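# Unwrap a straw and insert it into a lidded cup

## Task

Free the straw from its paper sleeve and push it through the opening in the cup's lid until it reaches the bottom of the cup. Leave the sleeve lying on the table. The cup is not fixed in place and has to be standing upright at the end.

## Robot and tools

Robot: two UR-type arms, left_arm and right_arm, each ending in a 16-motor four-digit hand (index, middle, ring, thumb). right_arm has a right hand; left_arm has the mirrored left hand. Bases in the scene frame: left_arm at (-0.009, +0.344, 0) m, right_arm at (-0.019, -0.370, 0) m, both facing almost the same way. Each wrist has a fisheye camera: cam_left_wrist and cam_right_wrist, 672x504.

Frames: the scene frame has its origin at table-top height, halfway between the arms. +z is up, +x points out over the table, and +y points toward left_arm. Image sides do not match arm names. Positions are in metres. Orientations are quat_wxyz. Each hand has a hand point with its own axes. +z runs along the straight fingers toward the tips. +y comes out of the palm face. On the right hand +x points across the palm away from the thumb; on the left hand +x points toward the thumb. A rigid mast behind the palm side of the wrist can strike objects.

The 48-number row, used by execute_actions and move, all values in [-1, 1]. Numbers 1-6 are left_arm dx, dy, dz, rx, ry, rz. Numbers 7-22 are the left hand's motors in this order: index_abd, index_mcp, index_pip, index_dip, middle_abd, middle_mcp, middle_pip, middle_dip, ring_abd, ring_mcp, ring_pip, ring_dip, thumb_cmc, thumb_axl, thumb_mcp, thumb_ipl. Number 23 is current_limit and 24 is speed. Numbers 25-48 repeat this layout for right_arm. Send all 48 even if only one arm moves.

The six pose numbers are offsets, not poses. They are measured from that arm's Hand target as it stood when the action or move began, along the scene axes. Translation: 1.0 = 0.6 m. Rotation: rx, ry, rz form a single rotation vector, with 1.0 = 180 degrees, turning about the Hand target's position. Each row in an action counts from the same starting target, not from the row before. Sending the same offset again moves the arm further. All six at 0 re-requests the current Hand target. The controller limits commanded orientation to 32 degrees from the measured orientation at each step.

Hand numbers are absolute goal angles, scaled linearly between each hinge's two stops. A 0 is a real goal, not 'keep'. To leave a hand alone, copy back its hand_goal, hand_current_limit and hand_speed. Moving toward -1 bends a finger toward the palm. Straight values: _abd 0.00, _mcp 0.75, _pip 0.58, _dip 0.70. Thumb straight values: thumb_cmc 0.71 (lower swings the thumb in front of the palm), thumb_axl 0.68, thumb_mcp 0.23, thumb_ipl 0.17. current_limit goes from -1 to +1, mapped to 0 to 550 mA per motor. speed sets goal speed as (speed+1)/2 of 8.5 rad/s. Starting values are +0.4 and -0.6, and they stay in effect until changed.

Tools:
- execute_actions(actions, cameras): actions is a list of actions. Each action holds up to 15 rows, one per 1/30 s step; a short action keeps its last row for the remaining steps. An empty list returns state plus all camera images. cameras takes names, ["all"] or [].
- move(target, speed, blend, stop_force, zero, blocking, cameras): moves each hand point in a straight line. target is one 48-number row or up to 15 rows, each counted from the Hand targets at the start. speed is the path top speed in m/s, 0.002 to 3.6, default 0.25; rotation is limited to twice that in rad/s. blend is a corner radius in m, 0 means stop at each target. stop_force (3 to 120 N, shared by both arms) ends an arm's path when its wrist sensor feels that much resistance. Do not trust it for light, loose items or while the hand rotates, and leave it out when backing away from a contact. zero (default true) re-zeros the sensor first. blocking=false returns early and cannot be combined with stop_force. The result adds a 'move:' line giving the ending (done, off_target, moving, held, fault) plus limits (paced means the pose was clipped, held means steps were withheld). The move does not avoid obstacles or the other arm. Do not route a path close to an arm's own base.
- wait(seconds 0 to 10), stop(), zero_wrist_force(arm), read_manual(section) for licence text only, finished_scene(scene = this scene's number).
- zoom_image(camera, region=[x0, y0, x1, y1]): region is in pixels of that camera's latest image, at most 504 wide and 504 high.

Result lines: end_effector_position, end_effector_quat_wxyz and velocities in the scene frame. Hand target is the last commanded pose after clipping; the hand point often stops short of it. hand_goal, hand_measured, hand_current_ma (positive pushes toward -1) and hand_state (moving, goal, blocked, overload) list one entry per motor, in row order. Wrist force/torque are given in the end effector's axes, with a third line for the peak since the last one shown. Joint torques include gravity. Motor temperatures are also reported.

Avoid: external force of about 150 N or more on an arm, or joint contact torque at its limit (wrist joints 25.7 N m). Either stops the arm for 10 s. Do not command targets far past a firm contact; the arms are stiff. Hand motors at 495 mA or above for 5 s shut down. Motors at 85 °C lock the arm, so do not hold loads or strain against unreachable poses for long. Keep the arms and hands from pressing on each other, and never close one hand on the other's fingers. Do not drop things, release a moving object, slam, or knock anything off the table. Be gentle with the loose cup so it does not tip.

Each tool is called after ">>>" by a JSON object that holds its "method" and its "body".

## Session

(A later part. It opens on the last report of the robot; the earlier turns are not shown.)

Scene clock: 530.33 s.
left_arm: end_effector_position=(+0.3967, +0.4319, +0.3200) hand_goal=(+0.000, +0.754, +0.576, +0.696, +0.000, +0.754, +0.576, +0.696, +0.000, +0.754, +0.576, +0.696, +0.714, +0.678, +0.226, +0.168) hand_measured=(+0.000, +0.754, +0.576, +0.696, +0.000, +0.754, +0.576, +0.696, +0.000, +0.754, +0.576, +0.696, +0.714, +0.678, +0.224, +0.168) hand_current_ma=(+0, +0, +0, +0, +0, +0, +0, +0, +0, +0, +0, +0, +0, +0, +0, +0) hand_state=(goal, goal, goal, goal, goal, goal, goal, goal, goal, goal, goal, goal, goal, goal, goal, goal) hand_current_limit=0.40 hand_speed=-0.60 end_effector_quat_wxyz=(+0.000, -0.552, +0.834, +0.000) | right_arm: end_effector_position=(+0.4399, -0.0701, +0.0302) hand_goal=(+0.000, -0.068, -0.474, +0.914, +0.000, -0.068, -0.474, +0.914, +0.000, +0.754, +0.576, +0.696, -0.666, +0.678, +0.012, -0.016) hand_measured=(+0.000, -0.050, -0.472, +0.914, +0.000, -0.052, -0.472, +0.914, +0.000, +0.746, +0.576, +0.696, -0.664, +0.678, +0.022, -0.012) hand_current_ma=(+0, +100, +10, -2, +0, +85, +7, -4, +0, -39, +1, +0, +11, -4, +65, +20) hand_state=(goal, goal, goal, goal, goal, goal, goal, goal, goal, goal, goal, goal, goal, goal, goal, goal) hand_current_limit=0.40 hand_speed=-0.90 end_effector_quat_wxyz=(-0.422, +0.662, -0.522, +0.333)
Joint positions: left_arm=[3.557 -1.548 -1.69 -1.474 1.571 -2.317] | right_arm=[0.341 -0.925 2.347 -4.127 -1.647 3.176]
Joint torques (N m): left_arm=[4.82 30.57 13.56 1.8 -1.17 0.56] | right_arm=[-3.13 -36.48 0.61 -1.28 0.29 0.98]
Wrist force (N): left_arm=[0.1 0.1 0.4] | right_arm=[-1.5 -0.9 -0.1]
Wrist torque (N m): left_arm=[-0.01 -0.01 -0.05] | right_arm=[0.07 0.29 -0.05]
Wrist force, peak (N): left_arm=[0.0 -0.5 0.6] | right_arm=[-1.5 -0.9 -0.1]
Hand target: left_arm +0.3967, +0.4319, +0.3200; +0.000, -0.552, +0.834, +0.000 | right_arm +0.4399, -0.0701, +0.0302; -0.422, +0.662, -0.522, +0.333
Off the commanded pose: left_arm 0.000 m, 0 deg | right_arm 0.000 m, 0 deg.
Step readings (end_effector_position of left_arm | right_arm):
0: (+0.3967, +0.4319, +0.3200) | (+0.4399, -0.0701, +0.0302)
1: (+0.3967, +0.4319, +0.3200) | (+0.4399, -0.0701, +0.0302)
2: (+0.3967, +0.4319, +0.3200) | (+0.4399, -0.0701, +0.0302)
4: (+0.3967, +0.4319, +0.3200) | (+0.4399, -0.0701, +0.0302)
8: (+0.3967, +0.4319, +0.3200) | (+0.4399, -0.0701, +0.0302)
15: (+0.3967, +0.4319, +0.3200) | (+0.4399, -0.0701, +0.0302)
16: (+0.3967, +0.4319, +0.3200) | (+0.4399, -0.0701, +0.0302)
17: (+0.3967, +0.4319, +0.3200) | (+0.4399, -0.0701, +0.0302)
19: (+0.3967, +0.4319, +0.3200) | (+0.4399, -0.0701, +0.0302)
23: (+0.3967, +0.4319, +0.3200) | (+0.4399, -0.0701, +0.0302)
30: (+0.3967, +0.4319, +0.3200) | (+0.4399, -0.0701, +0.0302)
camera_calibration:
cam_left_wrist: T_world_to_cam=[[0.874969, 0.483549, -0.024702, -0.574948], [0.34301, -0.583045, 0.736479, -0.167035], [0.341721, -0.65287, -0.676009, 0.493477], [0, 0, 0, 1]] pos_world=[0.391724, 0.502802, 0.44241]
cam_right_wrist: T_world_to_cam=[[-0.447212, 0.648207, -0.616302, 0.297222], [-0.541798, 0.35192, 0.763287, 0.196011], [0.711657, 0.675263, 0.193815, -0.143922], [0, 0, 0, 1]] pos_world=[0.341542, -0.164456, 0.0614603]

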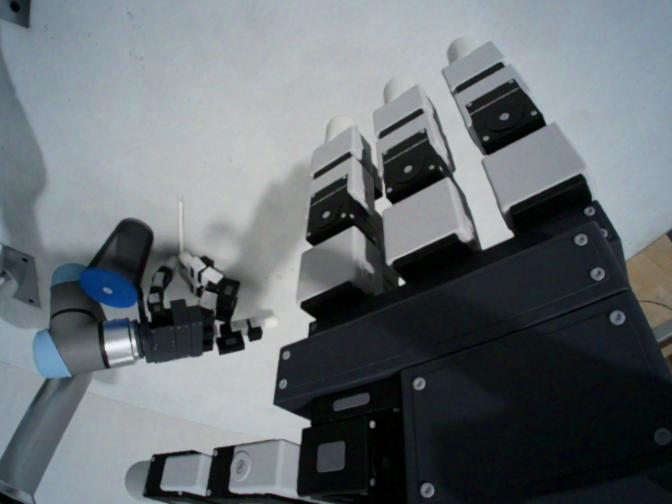

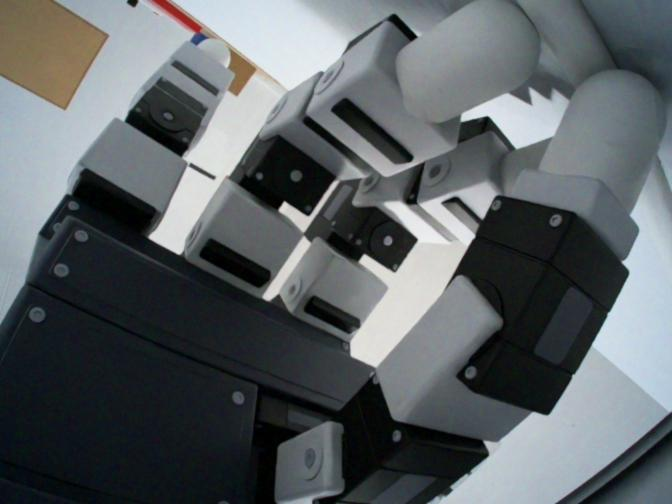

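>>> {"method": "execute_actions", "body": {"actions": [[[0,0,0,0,0,0, 0,0.754,0.576,0.696,0,0.754,0.576,0.696,0,0.754,0.576,0.696,0.714,0.678,0.226,0.168,0.4,-0.6, 0,0,0,0,0,0, 0,-0.09,-0.4745,0.913,0,-0.09,-0.4745,0.913,0,0.754,0.576,0.696,-0.666,0.678,-0.022,-0.0162,0.4,-0.9]]], "cameras": []}}

>>> {"method": "move", "body": {"target": [0,0,0,0,0,0, 0,0.754,0.576,0.696,0,0.754,0.576,0.696,0,0.754,0.576,0.696,0.714,0.678,0.226,0.168,0.4,-0.6, 0,0,0.02,0,0,0, 0,-0.09,-0.4745,0.913,0,-0.09,-0.4745,0.913,0,0.754,0.576,0.696,-0.666,0.678,-0.022,-0.0162,0.4,-0.9], "speed": 0.02, "cameras": ["all"]}}

>>> {"method": "zoom_image", "body": {"camera": "cam_left_wrist", "region": [110, 190, 270, 310]}}

>>> {"method": "zoom_image", "body": {"camera": "cam_right_wrist", "region": [420, 0, 672, 189]}}

Scene clock: 542.83 s.
left_arm: end_effector_position=(+0.3967, +0.4319, +0.3200) hand_goal=(+0.000, +0.754, +0.576, +0.696, +0.000, +0.754, +0.576, +0.696, +0.000, +0.754, +0.576, +0.696, +0.714, +0.678, +0.226, +0.168) hand_measured=(+0.000, +0.754, +0.576, +0.696, +0.000, +0.754, +0.576, +0.696, +0.000, +0.754, +0.576, +0.696, +0.714, +0.678, +0.224, +0.168) hand_current_ma=(+0, +0, +0, +0, +0, +0, +0, +0, +0, +0, +0, +0, +0, +0, +0, +0) hand_state=(goal, goal, goal, goal, goal, goal, goal, goal, goal, goal, goal, goal, goal, goal, goal, goal) hand_current_limit=0.40 hand_speed=-0.60 end_effector_quat_wxyz=(+0.000, -0.552, +0.834, +0.000) | right_arm: end_effector_position=(+0.4399, -0.0701, +0.0302) hand_goal=(+0.000, -0.090, -0.474, +0.914, +0.000, -0.090, -0.474, +0.914, +0.000, +0.754, +0.576, +0.696, -0.666, +0.678, -0.022, -0.016) hand_measured=(+0.000, -0.068, -0.472, +0.914, +0.000, -0.068, -0.472, +0.914, +0.000, +0.746, +0.576, +0.696, -0.664, +0.678, +0.020, -0.010) hand_current_ma=(+0, +113, +11, -2, +0, +118, +12, +0, +0, -39, +1, +0, +11, -4, +277, +42) hand_state=(goal, blocked, goal, goal, goal, blocked, goal, goal, goal, goal, goal, goal, goal, goal, blocked, goal) hand_current_limit=0.40 hand_speed=-0.90 end_effector_quat_wxyz=(-0.422, +0.662, -0.522, +0.333)
Joint positions: left_arm=[3.557 -1.548 -1.69 -1.474 1.571 -2.317] | right_arm=[0.341 -0.925 2.347 -4.127 -1.647 3.176]
Joint torques (N m): left_arm=[4.71 30.91 14.14 1.59 -1.03 0.55] | right_arm=[-2.3 -33.89 -0.02 -1.68 0.27 0.79]
Wrist force (N): left_arm=[-0.1 -0.1 0.3] | right_arm=[-1.4 -1.0 -0.1]
Wrist torque (N m): left_arm=[-0.02 0.02 -0.06] | right_arm=[0.06 0.27 -0.03]
Wrist force, peak (N): left_arm=[0.1 -0.2 0.8] | right_arm=[-1.5 -1.1 0.3]
Hand target: left_arm +0.3967, +0.4319, +0.3200; +0.000, -0.552, +0.834, +0.000 | right_arm +0.4399, -0.0701, +0.0302; -0.422, +0.662, -0.522, +0.333
Off the commanded pose: left_arm 0.000 m, 0 deg | right_arm 0.000 m, 0 deg.
Step readings (end_effector_position of left_arm | right_arm):
0: (+0.3967, +0.4319, +0.3200) | (+0.4399, -0.0701, +0.0302)
1: (+0.3967, +0.4319, +0.3200) | (+0.4399, -0.0701, +0.0302)
2: (+0.3967, +0.4319, +0.3200) | (+0.4399, -0.0701, +0.0302)
4: (+0.3967, +0.4319, +0.3200) | (+0.4399, -0.0701, +0.0302)
8: (+0.3967, +0.4319, +0.3200) | (+0.4399, -0.0701, +0.0302)
15: (+0.3967, +0.4319, +0.3200) | (+0.4399, -0.0701, +0.0302)
No camera images: "cameras" was empty.

Scene clock: 543.87 s.
left_arm: end_effector_position=(+0.3967, +0.4319, +0.3200) hand_goal=(+0.000, +0.754, +0.576, +0.696, +0.000, +0.754, +0.576, +0.696, +0.000, +0.754, +0.576, +0.696, +0.714, +0.678, +0.226, +0.168) hand_measured=(+0.000, +0.754, +0.576, +0.696, +0.000, +0.754, +0.576, +0.696, +0.000, +0.754, +0.576, +0.696, +0.714, +0.678, +0.224, +0.168) hand_current_ma=(+0, +0, +0, +0, +0, +0, +0, +0, +0, +0, +0, +0, +0, +0, +0, +0) hand_state=(goal, goal, goal, goal, goal, goal, goal, goal, goal, goal, goal, goal, goal, goal, goal, goal) hand_current_limit=0.40 hand_speed=-0.60 end_effector_quat_wxyz=(+0.000, -0.552, +0.834, +0.000) | right_arm: end_effector_position=(+0.4399, -0.0701, +0.0421) hand_goal=(+0.000, -0.090, -0.474, +0.914, +0.000, -0.090, -0.474, +0.914, +0.000, +0.754, +0.576, +0.696, -0.666, +0.678, -0.022, -0.016) hand_measured=(+0.000, -0.086, -0.472, +0.914, +0.000, -0.086, -0.472, +0.914, +0.000, +0.746, +0.576, +0.696, -0.664, +0.678, -0.020, -0.014) hand_current_ma=(+0, +20, +11, -2, +0, +22, +12, +0, +0, -39, +1, +0, +11, -4, +17, +16) hand_state=(goal, goal, goal, goal, goal, goal, goal, goal, goal, goal, goal, goal, goal, goal, goal, goal) hand_current_limit=0.40 hand_speed=-0.90 end_effector_quat_wxyz=(-0.422, +0.662, -0.522, +0.333)
Joint positions: left_arm=[3.557 -1.548 -1.69 -1.474 1.571 -2.317] | right_arm=[0.341 -0.963 2.351 -4.092 -1.647 3.176]
Joint torques (N m): left_arm=[4.78 30.73 13.42 1.79 -0.93 0.28] | right_arm=[-2.41 -35.34 1.47 -0.14 0.59 0.91]
Wrist force (N): left_arm=[-0.1 0.0 0.1] | right_arm=[-1.2 0.2 0.6]
Wrist torque (N m): left_arm=[0.00 0.00 -0.06] | right_arm=[0.10 0.25 -0.03]
Wrist force, peak (N): left_arm=[-0.3 -0.4 0.5] | right_arm=[-1.4 -1.1 -0.1]
Hand target: left_arm +0.3967, +0.4319, +0.3200; +0.000, -0.552, +0.834, +0.000 | right_arm +0.4399, -0.0701, +0.0422; -0.422, +0.662, -0.522, +0.333
Off the commanded pose: left_arm 0.000 m, 0 deg | right_arm 0.000 m, 0 deg.
move: done
camera_calibration:
cam_left_wrist: T_world_to_cam=[[0.874969, 0.483549, -0.024702, -0.574948], [0.34301, -0.583045, 0.736479, -0.167035], [0.341721, -0.65287, -0.676009, 0.493477], [0, 0, 0, 1]] pos_world=[0.391724, 0.502802, 0.44241]
cam_right_wrist: T_world_to_cam=[[-0.447212, 0.648207, -0.616302, 0.304494], [-0.541798, 0.35192, 0.763287, 0.187004], [0.711657, 0.675263, 0.193815, -0.146209], [0, 0, 0, 1]] pos_world=[0.341542, -0.164456, 0.0732603]

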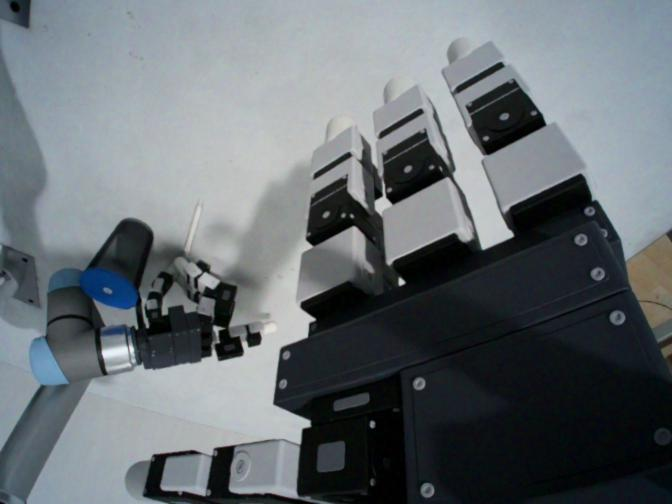

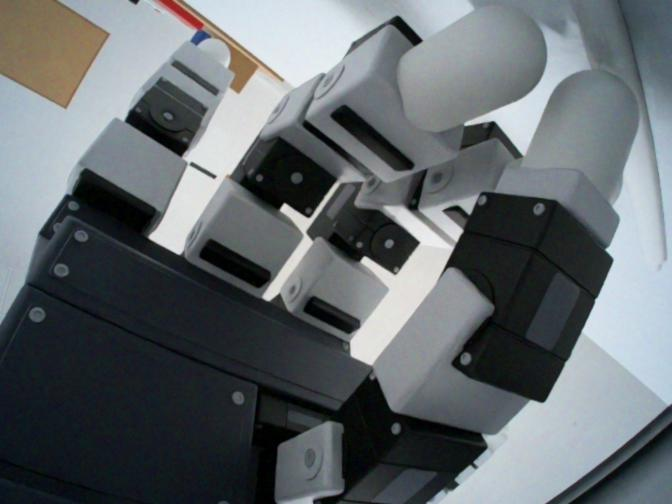

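Scaled by 3.150 from the camera's 672x504 image, which has a finer 960x720 frame.

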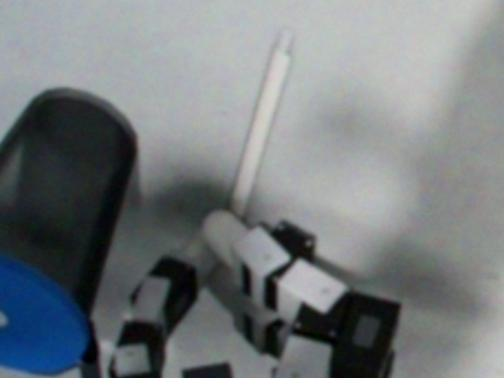

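Scaled by 2.000 from the camera's 672x504 image, which has a finer 960x720 frame.

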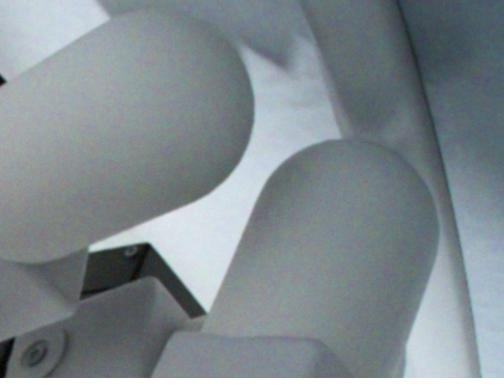

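>>> {"method": "execute_actions", "body": {"actions": [[[0,0,0,0,0,0, 0,0.754,0.576,0.696,0,0.754,0.576,0.696,0,0.754,0.576,0.696,0.714,0.678,0.226,0.168,0.4,-0.6, 0,0,0.02,0,0,0, 0,0.0685,-0.737,0.913,0,0.0685,-0.737,0.913,0,0.754,0.576,0.696,-0.666,0.678,0.0112,-0.0162,0.4,-0.8]],[[0,0,0,0,0,0, 0,0.754,0.576,0.696,0,0.754,0.576,0.696,0,0.754,0.576,0.696,0.714,0.678,0.226,0.168,0.4,-0.6, 0,0,0,0,0,0, 0,0.2603,-0.737,0.913,0,0.2603,-0.737,0.913,0,0.754,0.576,0.696,-0.666,0.678,0.0112,-0.0162,0.4,-0.8]]], "cameras": []}}

>>> {"method": "move", "body": {"target": [0,0,0,0,0,0, 0,0.754,0.576,0.696,0,0.754,0.576,0.696,0,0.754,0.576,0.696,0.714,0.678,0.226,0.168,0.4,-0.6, 0.0032,-0.0098,0,0,0,-0.0522, 0,0.2603,-0.6861,0.913,0,0.2603,-0.6861,0.913,0,0.754,0.576,0.696,-0.666,0.678,0.0112,-0.0162,0.4,-0.9], "speed": 0.1, "cameras": ["all"]}}

>>> {"method": "zoom_image", "body": {"camera": "cam_left_wrist", "region": [110, 190, 270, 310]}}

>>> {"method": "zoom_image", "body": {"camera": "cam_right_wrist", "region": [420, 0, 672, 189]}}

Scene clock: 633.90 s.
left_arm: end_effector_position=(+0.3967, +0.4319, +0.3200) hand_goal=(+0.000, +0.754, +0.576, +0.696, +0.000, +0.754, +0.576, +0.696, +0.000, +0.754, +0.576, +0.696, +0.714, +0.678, +0.226, +0.168) hand_measured=(+0.000, +0.754, +0.576, +0.696, +0.000, +0.754, +0.576, +0.696, +0.000, +0.754, +0.576, +0.696, +0.714, +0.678, +0.224, +0.168) hand_current_ma=(+0, +0, +0, +0, +0, +0, +0, +0, +0, +0, +0, +0, +0, +0, +0, +0) hand_state=(goal, goal, goal, goal, goal, goal, goal, goal, goal, goal, goal, goal, goal, goal, goal, goal) hand_current_limit=0.40 hand_speed=-0.60 end_effector_quat_wxyz=(+0.000, -0.552, +0.834, +0.000) | right_arm: end_effector_position=(+0.4399, -0.0701, +0.0542) hand_goal=(+0.000, +0.260, -0.736, +0.914, +0.000, +0.260, -0.736, +0.914, +0.000, +0.754, +0.576, +0.696, -0.666, +0.678, +0.012, -0.016) hand_measured=(+0.000, +0.252, -0.728, +0.914, +0.000, +0.252, -0.728, +0.914, +0.000, +0.746, +0.576, +0.696, -0.664, +0.678, +0.010, -0.014) hand_current_ma=(+0, -39, +36, -2, +0, -42, +37, +0, +0, -42, +0, +0, +11, -4, -16, +15) hand_state=(goal, goal, goal, goal, goal, goal, goal, goal, goal, goal, goal, goal, goal, goal, goal, goal) hand_current_limit=0.40 hand_speed=-0.80 end_effector_quat_wxyz=(-0.422, +0.662, -0.522, +0.333)
Joint positions: left_arm=[3.557 -1.548 -1.69 -1.474 1.571 -2.317] | right_arm=[0.341 -1.003 2.354 -4.056 -1.647 3.176]
Joint torques (N m): left_arm=[5.18 30.35 12.8 1.99 -1.02 0.2] | right_arm=[0.36 -35.75 1.08 -0.11 0.66 1.25]
Wrist force (N): left_arm=[-0.1 0.0 0.3] | right_arm=[-1.4 0.2 0.5]
Wrist torque (N m): left_arm=[-0.01 0.01 -0.07] | right_arm=[0.07 0.27 -0.04]
Wrist force, peak (N): left_arm=[0.1 -0.4 0.6] | right_arm=[-1.2 2.5 1.2]
Hand target: left_arm +0.3967, +0.4319, +0.3200; +0.000, -0.552, +0.834, +0.000 | right_arm +0.4399, -0.0701, +0.0542; -0.422, +0.662, -0.522, +0.333
Off the commanded pose: left_arm 0.000 m, 0 deg | right_arm 0.000 m, 0 deg.
Step readings (end_effector_position of left_arm | right_arm):
0: (+0.3967, +0.4319, +0.3200) | (+0.4399, -0.0701, +0.0422)
1: (+0.3967, +0.4319, +0.3200) | (+0.4399, -0.0701, +0.0422)
2: (+0.3967, +0.4319, +0.3200) | (+0.4399, -0.0701, +0.0431)
4: (+0.3967, +0.4319, +0.3200) | (+0.4399, -0.0701, +0.0470)
8: (+0.3967, +0.4319, +0.3200) | (+0.4399, -0.0701, +0.0518)
15: (+0.3967, +0.4319, +0.3200) | (+0.4399, -0.0701, +0.0539)
16: (+0.3967, +0.4319, +0.3200) | (+0.4399, -0.0701, +0.0539)
17: (+0.3967, +0.4319, +0.3200) | (+0.4399, -0.0701, +0.0540)
19: (+0.3967, +0.4319, +0.3200) | (+0.4399, -0.0701, +0.0541)
23: (+0.3967, +0.4319, +0.3200) | (+0.4399, -0.0701, +0.0542)
30: (+0.3967, +0.4319, +0.3200) | (+0.4399, -0.0701, +0.0542)
No camera images: "cameras" was empty.

Scene clock: 635.33 s.
left_arm: end_effector_position=(+0.3967, +0.4319, +0.3200) hand_goal=(+0.000, +0.754, +0.576, +0.696, +0.000, +0.754, +0.576, +0.696, +0.000, +0.754, +0.576, +0.696, +0.714, +0.678, +0.226, +0.168) hand_measured=(+0.000, +0.754, +0.576, +0.696, +0.000, +0.754, +0.576, +0.696, +0.000, +0.754, +0.576, +0.696, +0.714, +0.678, +0.224, +0.168) hand_current_ma=(+0, +0, +0, +0, +0, +0, +0, +0, +0, +0, +0, +0, +0, +0, +0, +0) hand_state=(goal, goal, goal, goal, goal, goal, goal, goal, goal, goal, goal, goal, goal, goal, goal, goal) hand_current_limit=0.40 hand_speed=-0.60 end_effector_quat_wxyz=(+0.000, -0.552, +0.834, +0.000) | right_arm: end_effector_position=(+0.4419, -0.0760, +0.0542) hand_goal=(+0.000, +0.260, -0.686, +0.914, +0.000, +0.260, -0.686, +0.914, +0.000, +0.754, +0.576, +0.696, -0.666, +0.678, +0.012, -0.016) hand_measured=(+0.000, +0.252, -0.686, +0.914, +0.000, +0.252, -0.686, +0.914, +0.000, +0.746, +0.576, +0.696, -0.664, +0.678, +0.010, -0.014) hand_current_ma=(+0, -39, -4, -2, +0, -42, -4, +0, +0, -42, +0, +0, +11, -4, -16, +15) hand_state=(goal, goal, goal, goal, goal, goal, goal, goal, goal, goal, goal, goal, goal, goal, goal, goal) hand_current_limit=0.40 hand_speed=-0.90 end_effector_quat_wxyz=(-0.393, +0.617, -0.575, +0.367)
Joint positions: left_arm=[3.557 -1.548 -1.69 -1.474 1.571 -2.317] | right_arm=[0.403 -0.999 2.333 -4.02 -1.85 3.275]
Joint torques (N m): left_arm=[5.26 29.6 12.83 2.06 -0.99 0.29] | right_arm=[7.73 -22.12 -15.31 0.03 -1.72 1.57]
Wrist force (N): left_arm=[-0.1 0.0 0.6] | right_arm=[-1.3 0.2 0.7]
Wrist torque (N m): left_arm=[-0.04 0.01 -0.07] | right_arm=[0.06 0.26 -0.04]
Wrist force, peak (N): left_arm=[-0.2 0.2 0.9] | right_arm=[-1.7 0.3 0.5]
Hand target: left_arm +0.3967, +0.4319, +0.3200; +0.000, -0.552, +0.834, +0.000 | right_arm +0.4419, -0.0760, +0.0542; -0.393, +0.617, -0.575, +0.367
Off the commanded pose: left_arm 0.000 m, 0 deg | right_arm 0.000 m, 0 deg.
move: done
camera_calibration:
cam_left_wrist: T_world_to_cam=[[0.874969, 0.483549, -0.024702, -0.574948], [0.34301, -0.583045, 0.736479, -0.167035], [0.341721, -0.65287, -0.676009, 0.493477], [0, 0, 0, 1]] pos_world=[0.391724, 0.502802, 0.44241]
cam_right_wrist: T_world_to_cam=[[-0.335617, 0.712442, -0.616269, 0.27223], [-0.477196, 0.435475, 0.763312, 0.15858], [0.812185, 0.550262, 0.193822, -0.199872], [0, 0, 0, 1]] pos_world=[0.329372, -0.153023, 0.0854602]

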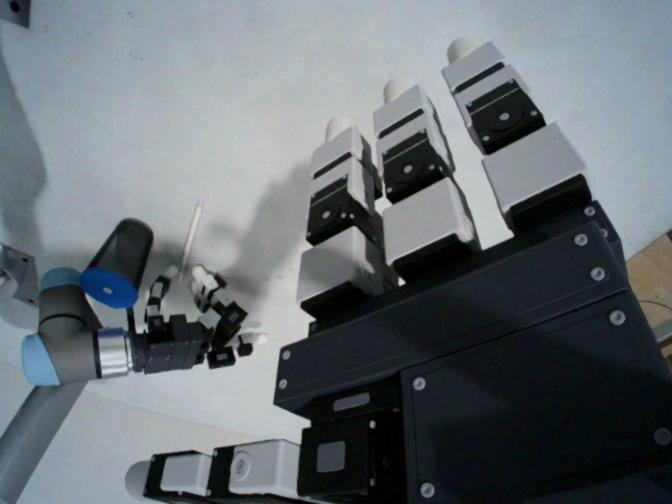

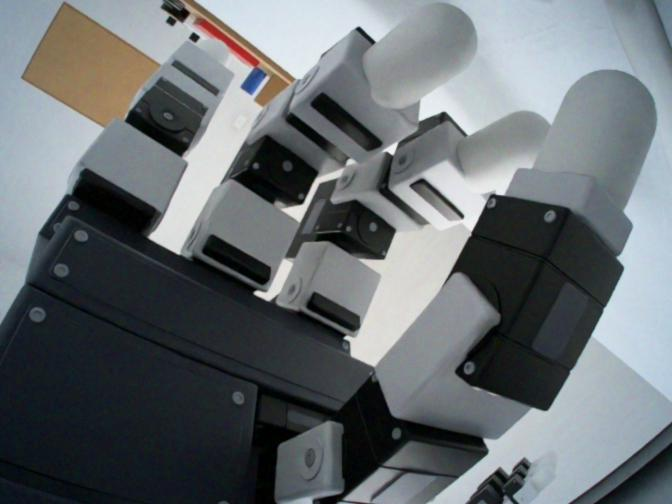

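Scaled by 3.150 from the camera's 672x504 image, which has a finer 960x720 frame.

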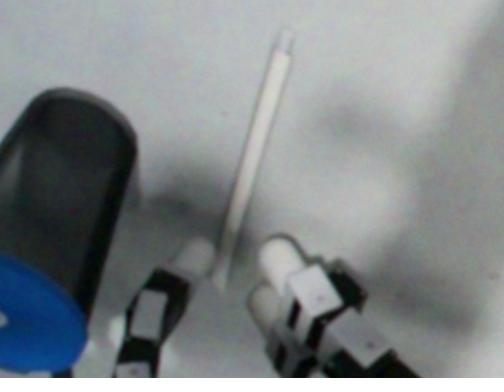

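Scaled by 2.000 from the camera's 672x504 image, which has a finer 960x720 frame.

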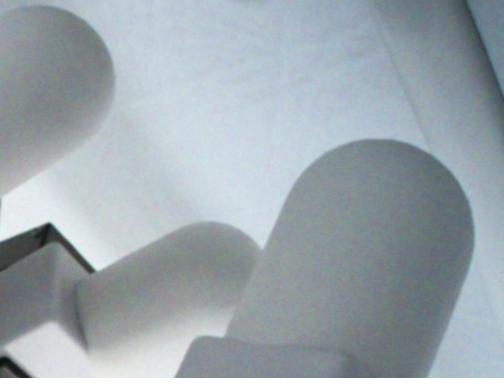

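>>> {"method": "move", "body": {"target": [0,0,0,0,0,0, 0,0.754,0.576,0.696,0,0.754,0.576,0.696,0,0.754,0.576,0.696,0.714,0.678,0.226,0.168,0.4,-0.6, 0,0,-0.04,0,0,0, 0,0.2603,-0.6861,0.913,0,0.2603,-0.6861,0.913,0,0.754,0.576,0.696,-0.666,0.678,0.0112,-0.0162,0.4,-0.9], "speed": 0.02, "stop_force": 3, "cameras": []}}

>>> {"method": "execute_actions", "body": {"actions": [[[0,0,0,0,0,0, 0,0.754,0.576,0.696,0,0.754,0.576,0.696,0,0.754,0.576,0.696,0.714,0.678,0.226,0.168,0.4,-0.6, 0,0,0,0,0,0, 0,0.1849,-0.6496,0.913,0,0.1849,-0.6496,0.913,0,0.754,0.576,0.696,-0.666,0.678,0.0112,-0.0162,0.4,-0.9]],[[0,0,0,0,0,0, 0,0.754,0.576,0.696,0,0.754,0.576,0.696,0,0.754,0.576,0.696,0.714,0.678,0.226,0.168,0.4,-0.6, 0,0,0,0,0,0, 0,0.1164,-0.6058,0.913,0,0.1164,-0.6058,0.913,0,0.754,0.576,0.696,-0.666,0.678,0.0112,-0.0162,0.4,-0.9]],[[0,0,0,0,0,0, 0,0.754,0.576,0.696,0,0.754,0.576,0.696,0,0.754,0.576,0.696,0.714,0.678,0.226,0.168,0.4,-0.6, 0,0,0,0,0,0, 0,0.1164,-0.5693,0.913,0,0.1164,-0.5693,0.913,0,0.754,0.576,0.696,-0.666,0.678,0.0112,-0.0162,0.4,-0.9]],[[0,0,0,0,0,0, 0,0.754,0.576,0.696,0,0.754,0.576,0.696,0,0.754,0.576,0.696,0.714,0.678,0.226,0.168,0.4,-0.6, 0,0,0,0,0,0, 0,0.0685,-0.5328,0.913,0,0.0685,-0.5328,0.913,0,0.754,0.576,0.696,-0.666,0.678,0.0112,-0.0162,0.4,-0.9]]], "cameras": ["all"]}}

>>> {"method": "zoom_image", "body": {"camera": "cam_left_wrist", "region": [130, 190, 250, 310]}}

>>> {"method": "zoom_image", "body": {"camera": "cam_right_wrist", "region": [420, 0, 672, 189]}}

Scene clock: 657.03 s.
left_arm: end_effector_position=(+0.3967, +0.4319, +0.3200) hand_goal=(+0.000, +0.754, +0.576, +0.696, +0.000, +0.754, +0.576, +0.696, +0.000, +0.754, +0.576, +0.696, +0.714, +0.678, +0.226, +0.168) hand_measured=(+0.000, +0.754, +0.576, +0.696, +0.000, +0.754, +0.576, +0.696, +0.000, +0.754, +0.576, +0.696, +0.714, +0.678, +0.224, +0.168) hand_current_ma=(+0, +0, +0, +0, +0, +0, +0, +0, +0, +0, +0, +0, +0, +0, +0, +0) hand_state=(goal, goal, goal, goal, goal, goal, goal, goal, goal, goal, goal, goal, goal, goal, goal, goal) hand_current_limit=0.40 hand_speed=-0.60 end_effector_quat_wxyz=(+0.000, -0.552, +0.834, +0.000) | right_arm: end_effector_position=(+0.4419, -0.0760, +0.0302) hand_goal=(+0.000, +0.260, -0.686, +0.914, +0.000, +0.260, -0.686, +0.914, +0.000, +0.754, +0.576, +0.696, -0.666, +0.678, +0.012, -0.016) hand_measured=(+0.000, +0.252, -0.686, +0.914, +0.000, +0.252, -0.686, +0.914, +0.000, +0.746, +0.576, +0.696, -0.664, +0.678, +0.010, -0.014) hand_current_ma=(+0, -39, -4, -2, +0, -42, -4, +0, +0, -42, +0, +0, +11, -4, -16, +15) hand_state=(goal, goal, goal, goal, goal, goal, goal, goal, goal, goal, goal, goal, goal, goal, goal, goal) hand_current_limit=0.40 hand_speed=-0.90 end_effector_quat_wxyz=(-0.393, +0.617, -0.575, +0.367)
Joint positions: left_arm=[3.557 -1.548 -1.69 -1.474 1.571 -2.317] | right_arm=[0.403 -0.923 2.325 -4.089 -1.851 3.275]
Joint torques (N m): left_arm=[4.6 30.74 13.02 2.1 -1.02 -0.09] | right_arm=[7.81 -22.79 -14.02 -5.77 -1.46 0.07]
Wrist force (N): left_arm=[0.1 0.0 0.4] | right_arm=[-1.4 0.2 0.4]
Wrist torque (N m): left_arm=[-0.01 -0.01 -0.05] | right_arm=[0.08 0.28 -0.05]
Wrist force, peak (N): left_arm=[-0.1 -0.3 0.7] | right_arm=[-1.8 -0.2 0.5]
Hand target: left_arm +0.3967, +0.4319, +0.3200; +0.000, -0.552, +0.834, +0.000 | right_arm +0.4419, -0.0760, +0.0302; -0.393, +0.617, -0.575, +0.367
Off the commanded pose: left_arm 0.000 m, 0 deg | right_arm 0.000 m, 0 deg.
move: done
No camera images: "cameras" was empty.

Scene clock: 659.23 s.
left_arm: end_effector_position=(+0.3967, +0.4319, +0.3200) hand_goal=(+0.000, +0.754, +0.576, +0.696, +0.000, +0.754, +0.576, +0.696, +0.000, +0.754, +0.576, +0.696, +0.714, +0.678, +0.226, +0.168) hand_measured=(+0.000, +0.754, +0.576, +0.696, +0.000, +0.754, +0.576, +0.696, +0.000, +0.754, +0.576, +0.696, +0.714, +0.678, +0.224, +0.168) hand_current_ma=(+0, +0, +0, +0, +0, +0, +0, +0, +0, +0, +0, +0, +0, +0, +0, +0) hand_state=(goal, goal, goal, goal, goal, goal, goal, goal, goal, goal, goal, goal, goal, goal, goal, goal) hand_current_limit=0.40 hand_speed=-0.60 end_effector_quat_wxyz=(+0.000, -0.552, +0.834, +0.000) | right_arm: end_effector_position=(+0.4419, -0.0760, +0.0302) hand_goal=(+0.000, +0.068, -0.532, +0.914, +0.000, +0.068, -0.532, +0.914, +0.000, +0.754, +0.576, +0.696, -0.666, +0.678, +0.012, -0.016) hand_measured=(+0.000, +0.070, -0.532, +0.914, +0.000, +0.070, -0.532, +0.914, +0.000, +0.746, +0.576, +0.696, -0.664, +0.678, +0.010, -0.014) hand_current_ma=(+0, +8, -4, -2, +0, +9, -4, +0, +0, -42, +0, +0, +11, -4, -16, +15) hand_state=(goal, goal, goal, goal, goal, goal, goal, goal, goal, goal, goal, goal, goal, goal, goal, goal) hand_current_limit=0.40 hand_speed=-0.90 end_effector_quat_wxyz=(-0.393, +0.617, -0.575, +0.367)
Joint positions: left_arm=[3.557 -1.548 -1.69 -1.474 1.571 -2.317] | right_arm=[0.403 -0.923 2.325 -4.089 -1.851 3.275]
Joint torques (N m): left_arm=[5.64 30.46 12.45 1.97 -0.96 -0.01] | right_arm=[7.28 -23.75 -13.25 -5.36 -1.21 -1.31]
Wrist force (N): left_arm=[-0.2 -0.3 0.5] | right_arm=[-1.2 0.3 0.3]
Wrist torque (N m): left_arm=[-0.06 0.03 -0.07] | right_arm=[0.13 0.26 -0.03]
Wrist force, peak (N): left_arm=[-0.2 -0.3 0.7] | right_arm=[-1.6 0.2 0.1]
Hand target: left_arm +0.3967, +0.4319, +0.3200; +0.000, -0.552, +0.834, +0.000 | right_arm +0.4419, -0.0760, +0.0302; -0.393, +0.617, -0.575, +0.367
Off the commanded pose: left_arm 0.000 m, 0 deg | right_arm 0.000 m, 0 deg.
Step readings (end_effector_position of left_arm | right_arm):
0: (+0.3967, +0.4319, +0.3200) | (+0.4419, -0.0760, +0.0302)
1: (+0.3967, +0.4319, +0.3200) | (+0.4419, -0.0760, +0.0302)
2: (+0.3967, +0.4319, +0.3200) | (+0.4419, -0.0760, +0.0302)
4: (+0.3967, +0.4319, +0.3200) | (+0.4419, -0.0760, +0.0302)
8: (+0.3967, +0.4319, +0.3200) | (+0.4419, -0.0760, +0.0302)
15: (+0.3967, +0.4319, +0.3200) | (+0.4419, -0.0760, +0.0302)
16: (+0.3967, +0.4319, +0.3200) | (+0.4419, -0.0760, +0.0302)
17: (+0.3967, +0.4319, +0.3200) | (+0.4419, -0.0760, +0.0302)
19: (+0.3967, +0.4319, +0.3200) | (+0.4419, -0.0760, +0.0302)
23: (+0.3967, +0.4319, +0.3200) | (+0.4419, -0.0760, +0.0302)
30: (+0.3967, +0.4319, +0.3200) | (+0.4419, -0.0760, +0.0302)
31: (+0.3967, +0.4319, +0.3200) | (+0.4419, -0.0760, +0.0302)
32: (+0.3967, +0.4319, +0.3200) | (+0.4419, -0.0760, +0.0302)
34: (+0.3967, +0.4319, +0.3200) | (+0.4419, -0.0760, +0.0302)
38: (+0.3967, +0.4319, +0.3200) | (+0.4419, -0.0760, +0.0302)
45: (+0.3967, +0.4319, +0.3200) | (+0.4419, -0.0760, +0.0302)
46: (+0.3967, +0.4319, +0.3200) | (+0.4419, -0.0760, +0.0302)
47: (+0.3967, +0.4319, +0.3200) | (+0.4419, -0.0760, +0.0302)
49: (+0.3967, +0.4319, +0.3200) | (+0.4419, -0.0760, +0.0302)
53: (+0.3967, +0.4319, +0.3200) | (+0.4419, -0.0760, +0.0302)
60: (+0.3967, +0.4319, +0.3200) | (+0.4419, -0.0760, +0.0302)
camera_calibration:
cam_left_wrist: T_world_to_cam=[[0.874969, 0.483549, -0.024702, -0.574948], [0.34301, -0.583045, 0.736479, -0.167035], [0.341721, -0.65287, -0.676009, 0.493477], [0, 0, 0, 1]] pos_world=[0.391724, 0.502802, 0.44241]
cam_right_wrist: T_world_to_cam=[[-0.335337, 0.712546, -0.616302, 0.257293], [-0.47705, 0.43568, 0.763286, 0.17684], [0.812387, 0.549965, 0.193821, -0.195386], [0, 0, 0, 1]] pos_world=[0.32937, -0.152923, 0.0614603]

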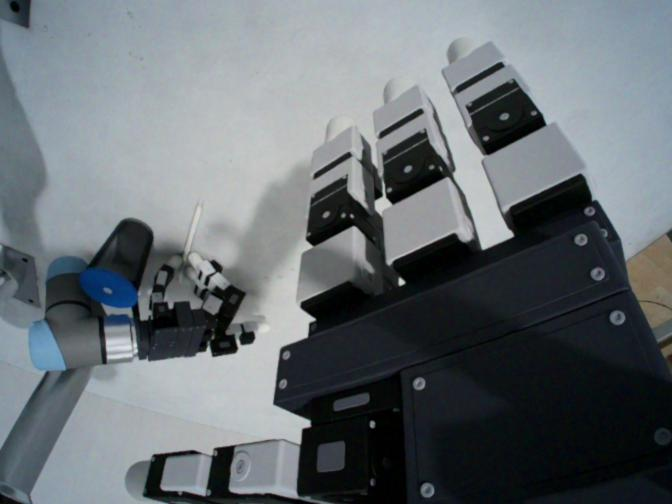

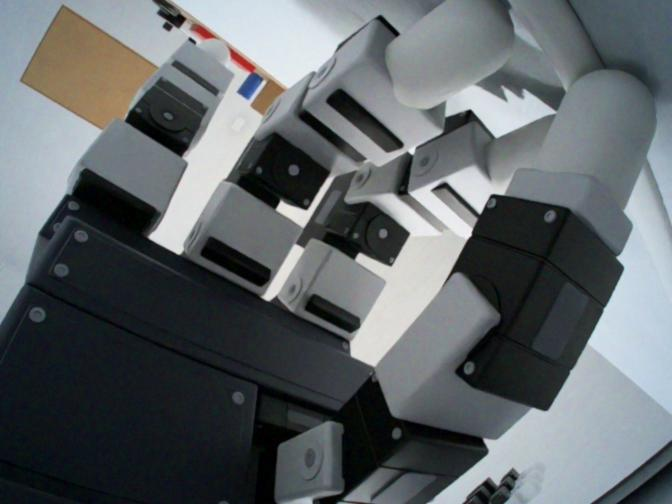

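Scaled by 4.200 from the camera's 672x504 image, which has a finer 960x720 frame.

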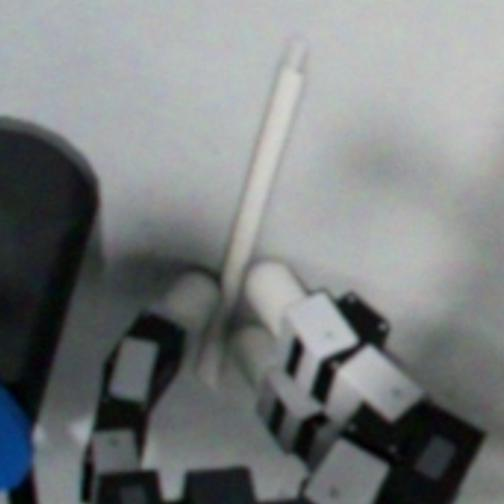

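Scaled by 2.000 from the camera's 672x504 image, which has a finer 960x720 frame.

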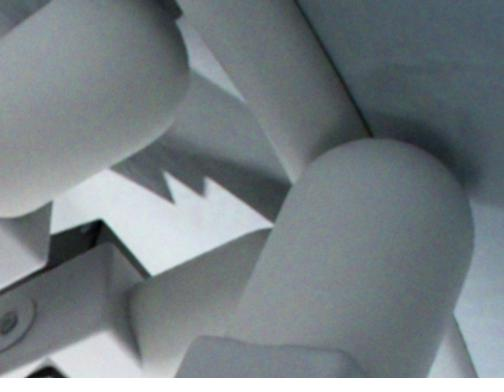

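>>> {"method": "execute_actions", "body": {"actions": [[[0,0,0,0,0,0,0,0.754,0.576,0.696,0,0.754,0.576,0.696,0,0.754,0.576,0.696,0.714,0.678,0.226,0.168,0.4,-0.6,0,0,0,0,0,0,0,0.0274,-0.4964,0.913,0,0.0274,-0.4964,0.913,0,0.754,0.576,0.696,-0.666,0.678,0.0112,-0.0162,0.4,-0.9]]], "cameras": ["cam_left_wrist"]}}

Scene clock: 690.07 s.
left_arm: end_effector_position=(+0.3967, +0.4319, +0.3200) hand_goal=(+0.000, +0.754, +0.576, +0.696, +0.000, +0.754, +0.576, +0.696, +0.000, +0.754, +0.576, +0.696, +0.714, +0.678, +0.226, +0.168) hand_measured=(+0.000, +0.754, +0.576, +0.696, +0.000, +0.754, +0.576, +0.696, +0.000, +0.754, +0.576, +0.696, +0.714, +0.678, +0.224, +0.168) hand_current_ma=(+0, +0, +0, +0, +0, +0, +0, +0, +0, +0, +0, +0, +0, +0, +0, +0) hand_state=(goal, goal, goal, goal, goal, goal, goal, goal, goal, goal, goal, goal, goal, goal, goal, goal) hand_current_limit=0.40 hand_speed=-0.60 end_effector_quat_wxyz=(+0.000, -0.552, +0.834, +0.000) | right_arm: end_effector_position=(+0.4419, -0.0760, +0.0302) hand_goal=(+0.000, +0.028, -0.496, +0.914, +0.000, +0.028, -0.496, +0.914, +0.000, +0.754, +0.576, +0.696, -0.666, +0.678, +0.012, -0.016) hand_measured=(+0.000, +0.030, -0.496, +0.914, +0.000, +0.030, -0.496, +0.914, +0.000, +0.746, +0.576, +0.696, -0.664, +0.678, +0.010, -0.014) hand_current_ma=(+0, +13, -3, -2, +0, +11, -4, +0, +0, -42, +0, +0, +11, -4, -16, +15) hand_state=(goal, goal, goal, goal, goal, goal, goal, goal, goal, goal, goal, goal, goal, goal, goal, goal) hand_current_limit=0.40 hand_speed=-0.90 end_effector_quat_wxyz=(-0.393, +0.617, -0.575, +0.367)
Joint positions: left_arm=[3.557 -1.548 -1.69 -1.474 1.571 -2.317] | right_arm=[0.403 -0.923 2.325 -4.089 -1.851 3.275]
Joint torques (N m): left_arm=[4.81 31.54 13.44 2.17 -0.95 -0.15] | right_arm=[7.55 -23.7 -13.09 -5.22 -0.91 -1.29]
Wrist force (N): left_arm=[-0.2 -0.3 0.5] | right_arm=[-1.3 0.3 0.3]
Wrist torque (N m): left_arm=[-0.07 0.03 -0.07] | right_arm=[0.12 0.28 -0.04]
Wrist force, peak (N): left_arm=[0.1 -0.2 0.7] | right_arm=[-1.6 0.3 0.5]
Hand target: left_arm +0.3967, +0.4319, +0.3200; +0.000, -0.552, +0.834, +0.000 | right_arm +0.4419, -0.0760, +0.0302; -0.393, +0.617, -0.575, +0.367
Off the commanded pose: left_arm 0.000 m, 0 deg | right_arm 0.000 m, 0 deg.
Step readings (end_effector_position of left_arm | right_arm):
0: (+0.3967, +0.4319, +0.3200) | (+0.4419, -0.0760, +0.0302)
1: (+0.3967, +0.4319, +0.3200) | (+0.4419, -0.0760, +0.0302)
2: (+0.3967, +0.4319, +0.3200) | (+0.4419, -0.0760, +0.0302)
4: (+0.3967, +0.4319, +0.3200) | (+0.4419, -0.0760, +0.0302)
8: (+0.3967, +0.4319, +0.3200) | (+0.4419, -0.0760, +0.0302)
15: (+0.3967, +0.4319, +0.3200) | (+0.4419, -0.0760, +0.0302)
camera_calibration:
cam_left_wrist: T_world_to_cam=[[0.874969, 0.483549, -0.024702, -0.574948], [0.34301, -0.583045, 0.736479, -0.167035], [0.341721, -0.65287, -0.676009, 0.493477], [0, 0, 0, 1]] pos_world=[0.391724, 0.502802, 0.44241]
Images, in order (width x height): cam_left_wrist 672x504.

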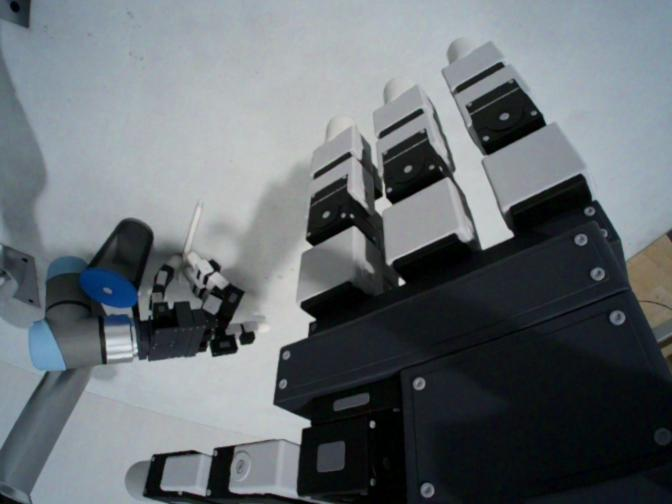

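>>> {"method": "zoom_image", "body": {"camera": "cam_left_wrist", "region": [110, 190, 270, 310]}}

Scaled by 3.150 from the camera's 672x504 image, which has a finer 960x720 frame.

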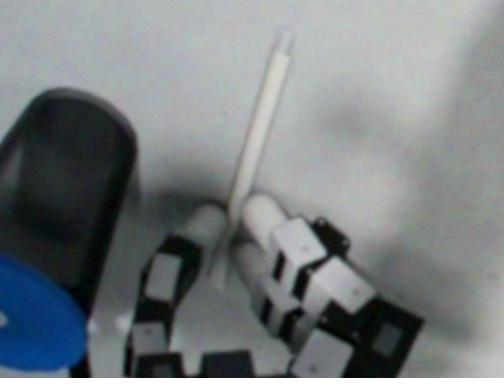

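>>> {"method": "move", "body": {"target": [0,0,0,0,0,0,0,0.754,0.576,0.696,0,0.754,0.576,0.696,0,0.754,0.576,0.696,0.714,0.678,0.226,0.168,0.4,-0.6,0,0,-0.00233,0,0,0,0,0.0274,-0.4964,0.913,0,0.0274,-0.4964,0.913,0,0.754,0.576,0.696,-0.666,0.678,0.0112,-0.0162,0.4,-0.9], "speed": 0.005, "stop_force": 3, "cameras": []}}

>>> {"method": "execute_actions", "body": {"actions": [[[0,0,0,0,0,0,0,0.754,0.576,0.696,0,0.754,0.576,0.696,0,0.754,0.576,0.696,0.714,0.678,0.226,0.168,0.4,-0.6,0,0,0,0,0,0,0,0.006,-0.502,0.913,0,0.006,-0.502,0.913,0,0.754,0.576,0.696,-0.666,0.678,0.0,-0.0162,0.4,-0.9]]], "cameras": ["cam_left_wrist"]}}

>>> {"method": "zoom_image", "body": {"camera": "cam_left_wrist", "region": [140, 200, 240, 275]}}

Scene clock: 717.73 s.
left_arm: end_effector_position=(+0.3967, +0.4319, +0.3200) hand_goal=(+0.000, +0.754, +0.576, +0.696, +0.000, +0.754, +0.576, +0.696, +0.000, +0.754, +0.576, +0.696, +0.714, +0.678, +0.226, +0.168) hand_measured=(+0.000, +0.754, +0.576, +0.696, +0.000, +0.754, +0.576, +0.696, +0.000, +0.754, +0.576, +0.696, +0.714, +0.678, +0.224, +0.168) hand_current_ma=(+0, +0, +0, +0, +0, +0, +0, +0, +0, +0, +0, +0, +0, +0, +0, +0) hand_state=(goal, goal, goal, goal, goal, goal, goal, goal, goal, goal, goal, goal, goal, goal, goal, goal) hand_current_limit=0.40 hand_speed=-0.60 end_effector_quat_wxyz=(+0.000, -0.552, +0.834, +0.000) | right_arm: end_effector_position=(+0.4419, -0.0760, +0.0292) hand_goal=(+0.000, +0.028, -0.496, +0.914, +0.000, +0.028, -0.496, +0.914, +0.000, +0.754, +0.576, +0.696, -0.666, +0.678, +0.012, -0.016) hand_measured=(+0.000, +0.030, -0.500, +0.914, +0.000, +0.030, -0.498, +0.914, +0.000, +0.746, +0.576, +0.696, -0.664, +0.678, +0.010, -0.014) hand_current_ma=(+0, +13, -16, -2, +0, +9, -10, +0, +0, -42, +0, +0, +11, -4, -9, +15) hand_state=(goal, goal, goal, goal, goal, goal, goal, goal, goal, goal, goal, goal, goal, goal, goal, goal) hand_current_limit=0.40 hand_speed=-0.90 end_effector_quat_wxyz=(-0.393, +0.617, -0.575, +0.367)
Joint positions: left_arm=[3.557 -1.548 -1.69 -1.474 1.571 -2.317] | right_arm=[0.403 -0.919 2.325 -4.092 -1.851 3.275]
Joint torques (N m): left_arm=[4.19 30.27 14.04 2.26 -1 -0.29] | right_arm=[6.96 -36.21 -4.13 0.56 -0.47 -1.09]
Wrist force (N): left_arm=[-0.2 -0.3 0.2] | right_arm=[-1.4 -2.1 0.6]
Wrist torque (N m): left_arm=[-0.05 0.02 -0.07] | right_arm=[0.07 0.29 -0.05]
Wrist force, peak (N): left_arm=[-0.1 -0.3 0.7] | right_arm=[-1.2 -3.9 0.9]
Hand target: left_arm +0.3967, +0.4319, +0.3200; +0.000, -0.552, +0.834, +0.000 | right_arm +0.4419, -0.0760, +0.0292; -0.393, +0.617, -0.575, +0.367
Off the commanded pose: left_arm 0.000 m, 0 deg | right_arm 0.000 m, 0 deg.
move: contact (right_arm)
No camera images: "cameras" was empty.

Scene clock: 718.43 s.
left_arm: end_effector_position=(+0.3967, +0.4319, +0.3200) hand_goal=(+0.000, +0.754, +0.576, +0.696, +0.000, +0.754, +0.576, +0.696, +0.000, +0.754, +0.576, +0.696, +0.714, +0.678, +0.226, +0.168) hand_measured=(+0.000, +0.754, +0.576, +0.696, +0.000, +0.754, +0.576, +0.696, +0.000, +0.754, +0.576, +0.696, +0.714, +0.678, +0.224, +0.168) hand_current_ma=(+0, +0, +0, +0, +0, +0, +0, +0, +0, +0, +0, +0, +0, +0, +0, +0) hand_state=(goal, goal, goal, goal, goal, goal, goal, goal, goal, goal, goal, goal, goal, goal, goal, goal) hand_current_limit=0.40 hand_speed=-0.60 end_effector_quat_wxyz=(+0.000, -0.552, +0.834, +0.000) | right_arm: end_effector_position=(+0.4419, -0.0760, +0.0292) hand_goal=(+0.000, +0.006, -0.502, +0.914, +0.000, +0.006, -0.502, +0.914, +0.000, +0.754, +0.576, +0.696, -0.666, +0.678, +0.000, -0.016) hand_measured=(+0.000, +0.016, -0.500, +0.914, +0.000, +0.010, -0.498, +0.914, +0.000, +0.746, +0.576, +0.696, -0.664, +0.678, +0.008, -0.014) hand_current_ma=(+0, +50, +11, -2, +0, +19, +18, +0, +0, -42, +0, +0, +9, -4, +57, +15) hand_state=(goal, goal, goal, goal, goal, goal, goal, goal, goal, goal, goal, goal, goal, goal, goal, goal) hand_current_limit=0.40 hand_speed=-0.90 end_effector_quat_wxyz=(-0.393, +0.617, -0.575, +0.367)
Joint positions: left_arm=[3.557 -1.548 -1.69 -1.474 1.571 -2.317] | right_arm=[0.403 -0.919 2.325 -4.092 -1.851 3.275]
Joint torques (N m): left_arm=[4.47 30.29 13.02 2.27 -1.12 -0.33] | right_arm=[7.02 -36.32 1.45 -2.07 -0.55 -1.27]
Wrist force (N): left_arm=[-0.1 -0.2 0.3] | right_arm=[-1.3 0.4 0.4]
Wrist torque (N m): left_arm=[-0.03 0.01 -0.06] | right_arm=[0.14 0.27 -0.04]
Wrist force, peak (N): left_arm=[-0.2 0.0 0.7] | right_arm=[-1.2 -2.2 0.7]
Hand target: left_arm +0.3967, +0.4319, +0.3200; +0.000, -0.552, +0.834, +0.000 | right_arm +0.4419, -0.0760, +0.0292; -0.393, +0.617, -0.575, +0.367
Off the commanded pose: left_arm 0.000 m, 0 deg | right_arm 0.000 m, 0 deg.
Step readings (end_effector_position of left_arm | right_arm):
0: (+0.3967, +0.4319, +0.3200) | (+0.4419, -0.0760, +0.0292)
1: (+0.3967, +0.4319, +0.3200) | (+0.4419, -0.0760, +0.0292)
2: (+0.3967, +0.4319, +0.3200) | (+0.4419, -0.0760, +0.0292)
4: (+0.3967, +0.4319, +0.3200) | (+0.4419, -0.0760, +0.0292)
8: (+0.3967, +0.4319, +0.3200) | (+0.4419, -0.0760, +0.0292)
15: (+0.3967, +0.4319, +0.3200) | (+0.4419, -0.0760, +0.0292)
camera_calibration:
cam_left_wrist: T_world_to_cam=[[0.874969, 0.483549, -0.024702, -0.574948], [0.34301, -0.583045, 0.736479, -0.167035], [0.341721, -0.65287, -0.676009, 0.493477], [0, 0, 0, 1]] pos_world=[0.391724, 0.502802, 0.44241]
Images, in order (width x height): cam_left_wrist 672x504.

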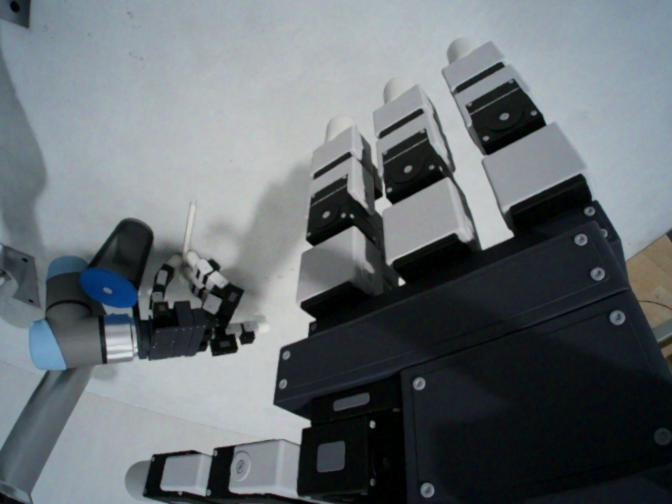

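Scaled by 5.040 from the camera's 672x504 image, which has a finer 960x720 frame.

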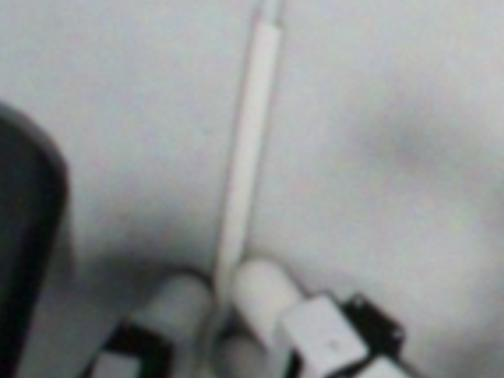

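>>> {"method": "execute_actions", "body": {"actions": [[[0,0,0,0,0,0,0,0.754,0.576,0.696,0,0.754,0.576,0.696,0,0.754,0.576,0.696,0.714,0.678,0.226,0.168,0.4,-0.6,0,0,0,0,0,0,0,-0.01,-0.508,0.913,0,-0.012,-0.508,0.913,0,0.754,0.576,0.696,-0.666,0.678,-0.01,-0.0162,0.4,-0.9]],[[0,0,0,0,0,0,0,0.754,0.576,0.696,0,0.754,0.576,0.696,0,0.754,0.576,0.696,0.714,0.678,0.226,0.168,0.4,-0.6,0,0,0,0,0,0,0,-0.025,-0.513,0.908,0,-0.025,-0.513,0.908,0,0.754,0.576,0.696,-0.666,0.678,-0.02,-0.0162,0.4,-0.9]]], "cameras": ["cam_left_wrist"]}}

>>> {"method": "zoom_image", "body": {"camera": "cam_left_wrist", "region": [140, 200, 240, 275]}}

Scene clock: 728.23 s.
left_arm: end_effector_position=(+0.3967, +0.4319, +0.3200) hand_goal=(+0.000, +0.754, +0.576, +0.696, +0.000, +0.754, +0.576, +0.696, +0.000, +0.754, +0.576, +0.696, +0.714, +0.678, +0.226, +0.168) hand_measured=(+0.000, +0.754, +0.576, +0.696, +0.000, +0.754, +0.576, +0.696, +0.000, +0.754, +0.576, +0.696, +0.714, +0.678, +0.224, +0.168) hand_current_ma=(+0, +0, +0, +0, +0, +0, +0, +0, +0, +0, +0, +0, +0, +0, +0, +0) hand_state=(goal, goal, goal, goal, goal, goal, goal, goal, goal, goal, goal, goal, goal, goal, goal, goal) hand_current_limit=0.40 hand_speed=-0.60 end_effector_quat_wxyz=(+0.000, -0.552, +0.834, +0.000) | right_arm: end_effector_position=(+0.4419, -0.0760, +0.0292) hand_goal=(+0.000, -0.024, -0.512, +0.908, +0.000, -0.024, -0.512, +0.908, +0.000, +0.754, +0.576, +0.696, -0.666, +0.678, -0.020, -0.016) hand_measured=(+0.000, -0.002, -0.500, +0.914, +0.000, +0.000, -0.500, +0.914, +0.000, +0.746, +0.576, +0.696, -0.664, +0.678, +0.008, -0.012) hand_current_ma=(+0, +115, +61, +31, +0, +129, +65, +30, +0, -42, +0, +0, +9, -4, +184, +32) hand_state=(goal, blocked, goal, goal, goal, blocked, goal, goal, goal, goal, goal, goal, goal, goal, blocked, goal) hand_current_limit=0.40 hand_speed=-0.90 end_effector_quat_wxyz=(-0.393, +0.617, -0.575, +0.367)
Joint positions: left_arm=[3.557 -1.548 -1.69 -1.474 1.571 -2.317] | right_arm=[0.403 -0.919 2.325 -4.092 -1.851 3.275]
Joint torques (N m): left_arm=[4.04 30.39 13.8 2.38 -0.67 -0.54] | right_arm=[6.51 -36.28 2.03 -5.33 -0.64 -1.33]
Wrist force (N): left_arm=[-0.1 0.0 0.6] | right_arm=[-1.3 -0.5 0.3]
Wrist torque (N m): left_arm=[-0.03 0.02 -0.07] | right_arm=[0.07 0.27 -0.05]
Wrist force, peak (N): left_arm=[-0.3 -0.1 0.8] | right_arm=[-1.7 0.0 0.1]
Hand target: left_arm +0.3967, +0.4319, +0.3200; +0.000, -0.552, +0.834, +0.000 | right_arm +0.4419, -0.0760, +0.0292; -0.393, +0.617, -0.575, +0.367
Off the commanded pose: left_arm 0.000 m, 0 deg | right_arm 0.000 m, 0 deg.
Step readings (end_effector_position of left_arm | right_arm):
0: (+0.3967, +0.4319, +0.3200) | (+0.4419, -0.0760, +0.0292)
1: (+0.3967, +0.4319, +0.3200) | (+0.4419, -0.0760, +0.0292)
2: (+0.3967, +0.4319, +0.3200) | (+0.4419, -0.0760, +0.0292)
4: (+0.3967, +0.4319, +0.3200) | (+0.4419, -0.0760, +0.0292)
8: (+0.3967, +0.4319, +0.3200) | (+0.4419, -0.0760, +0.0292)
15: (+0.3967, +0.4319, +0.3200) | (+0.4419, -0.0760, +0.0292)
16: (+0.3967, +0.4319, +0.3200) | (+0.4419, -0.0760, +0.0292)
17: (+0.3967, +0.4319, +0.3200) | (+0.4419, -0.0760, +0.0292)
19: (+0.3967, +0.4319, +0.3200) | (+0.4419, -0.0760, +0.0292)
23: (+0.3967, +0.4319, +0.3200) | (+0.4419, -0.0760, +0.0292)
30: (+0.3967, +0.4319, +0.3200) | (+0.4419, -0.0760, +0.0292)
camera_calibration:
cam_left_wrist: T_world_to_cam=[[0.874969, 0.483549, -0.024702, -0.574948], [0.34301, -0.583045, 0.736479, -0.167035], [0.341721, -0.65287, -0.676009, 0.493477], [0, 0, 0, 1]] pos_world=[0.391724, 0.502802, 0.44241]
Images, in order (width x height): cam_left_wrist 672x504.

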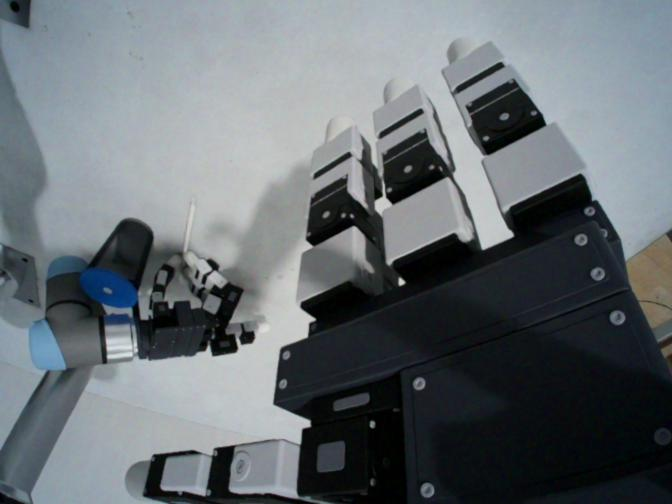

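Scaled by 5.040 from the camera's 672x504 image, which has a finer 960x720 frame.

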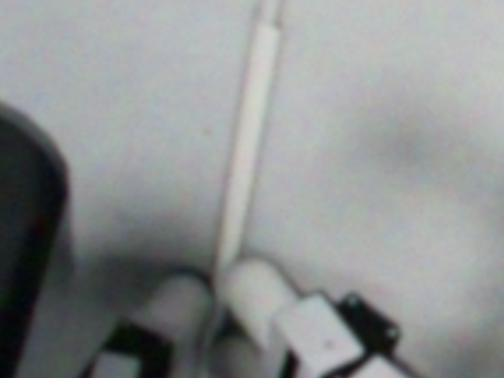

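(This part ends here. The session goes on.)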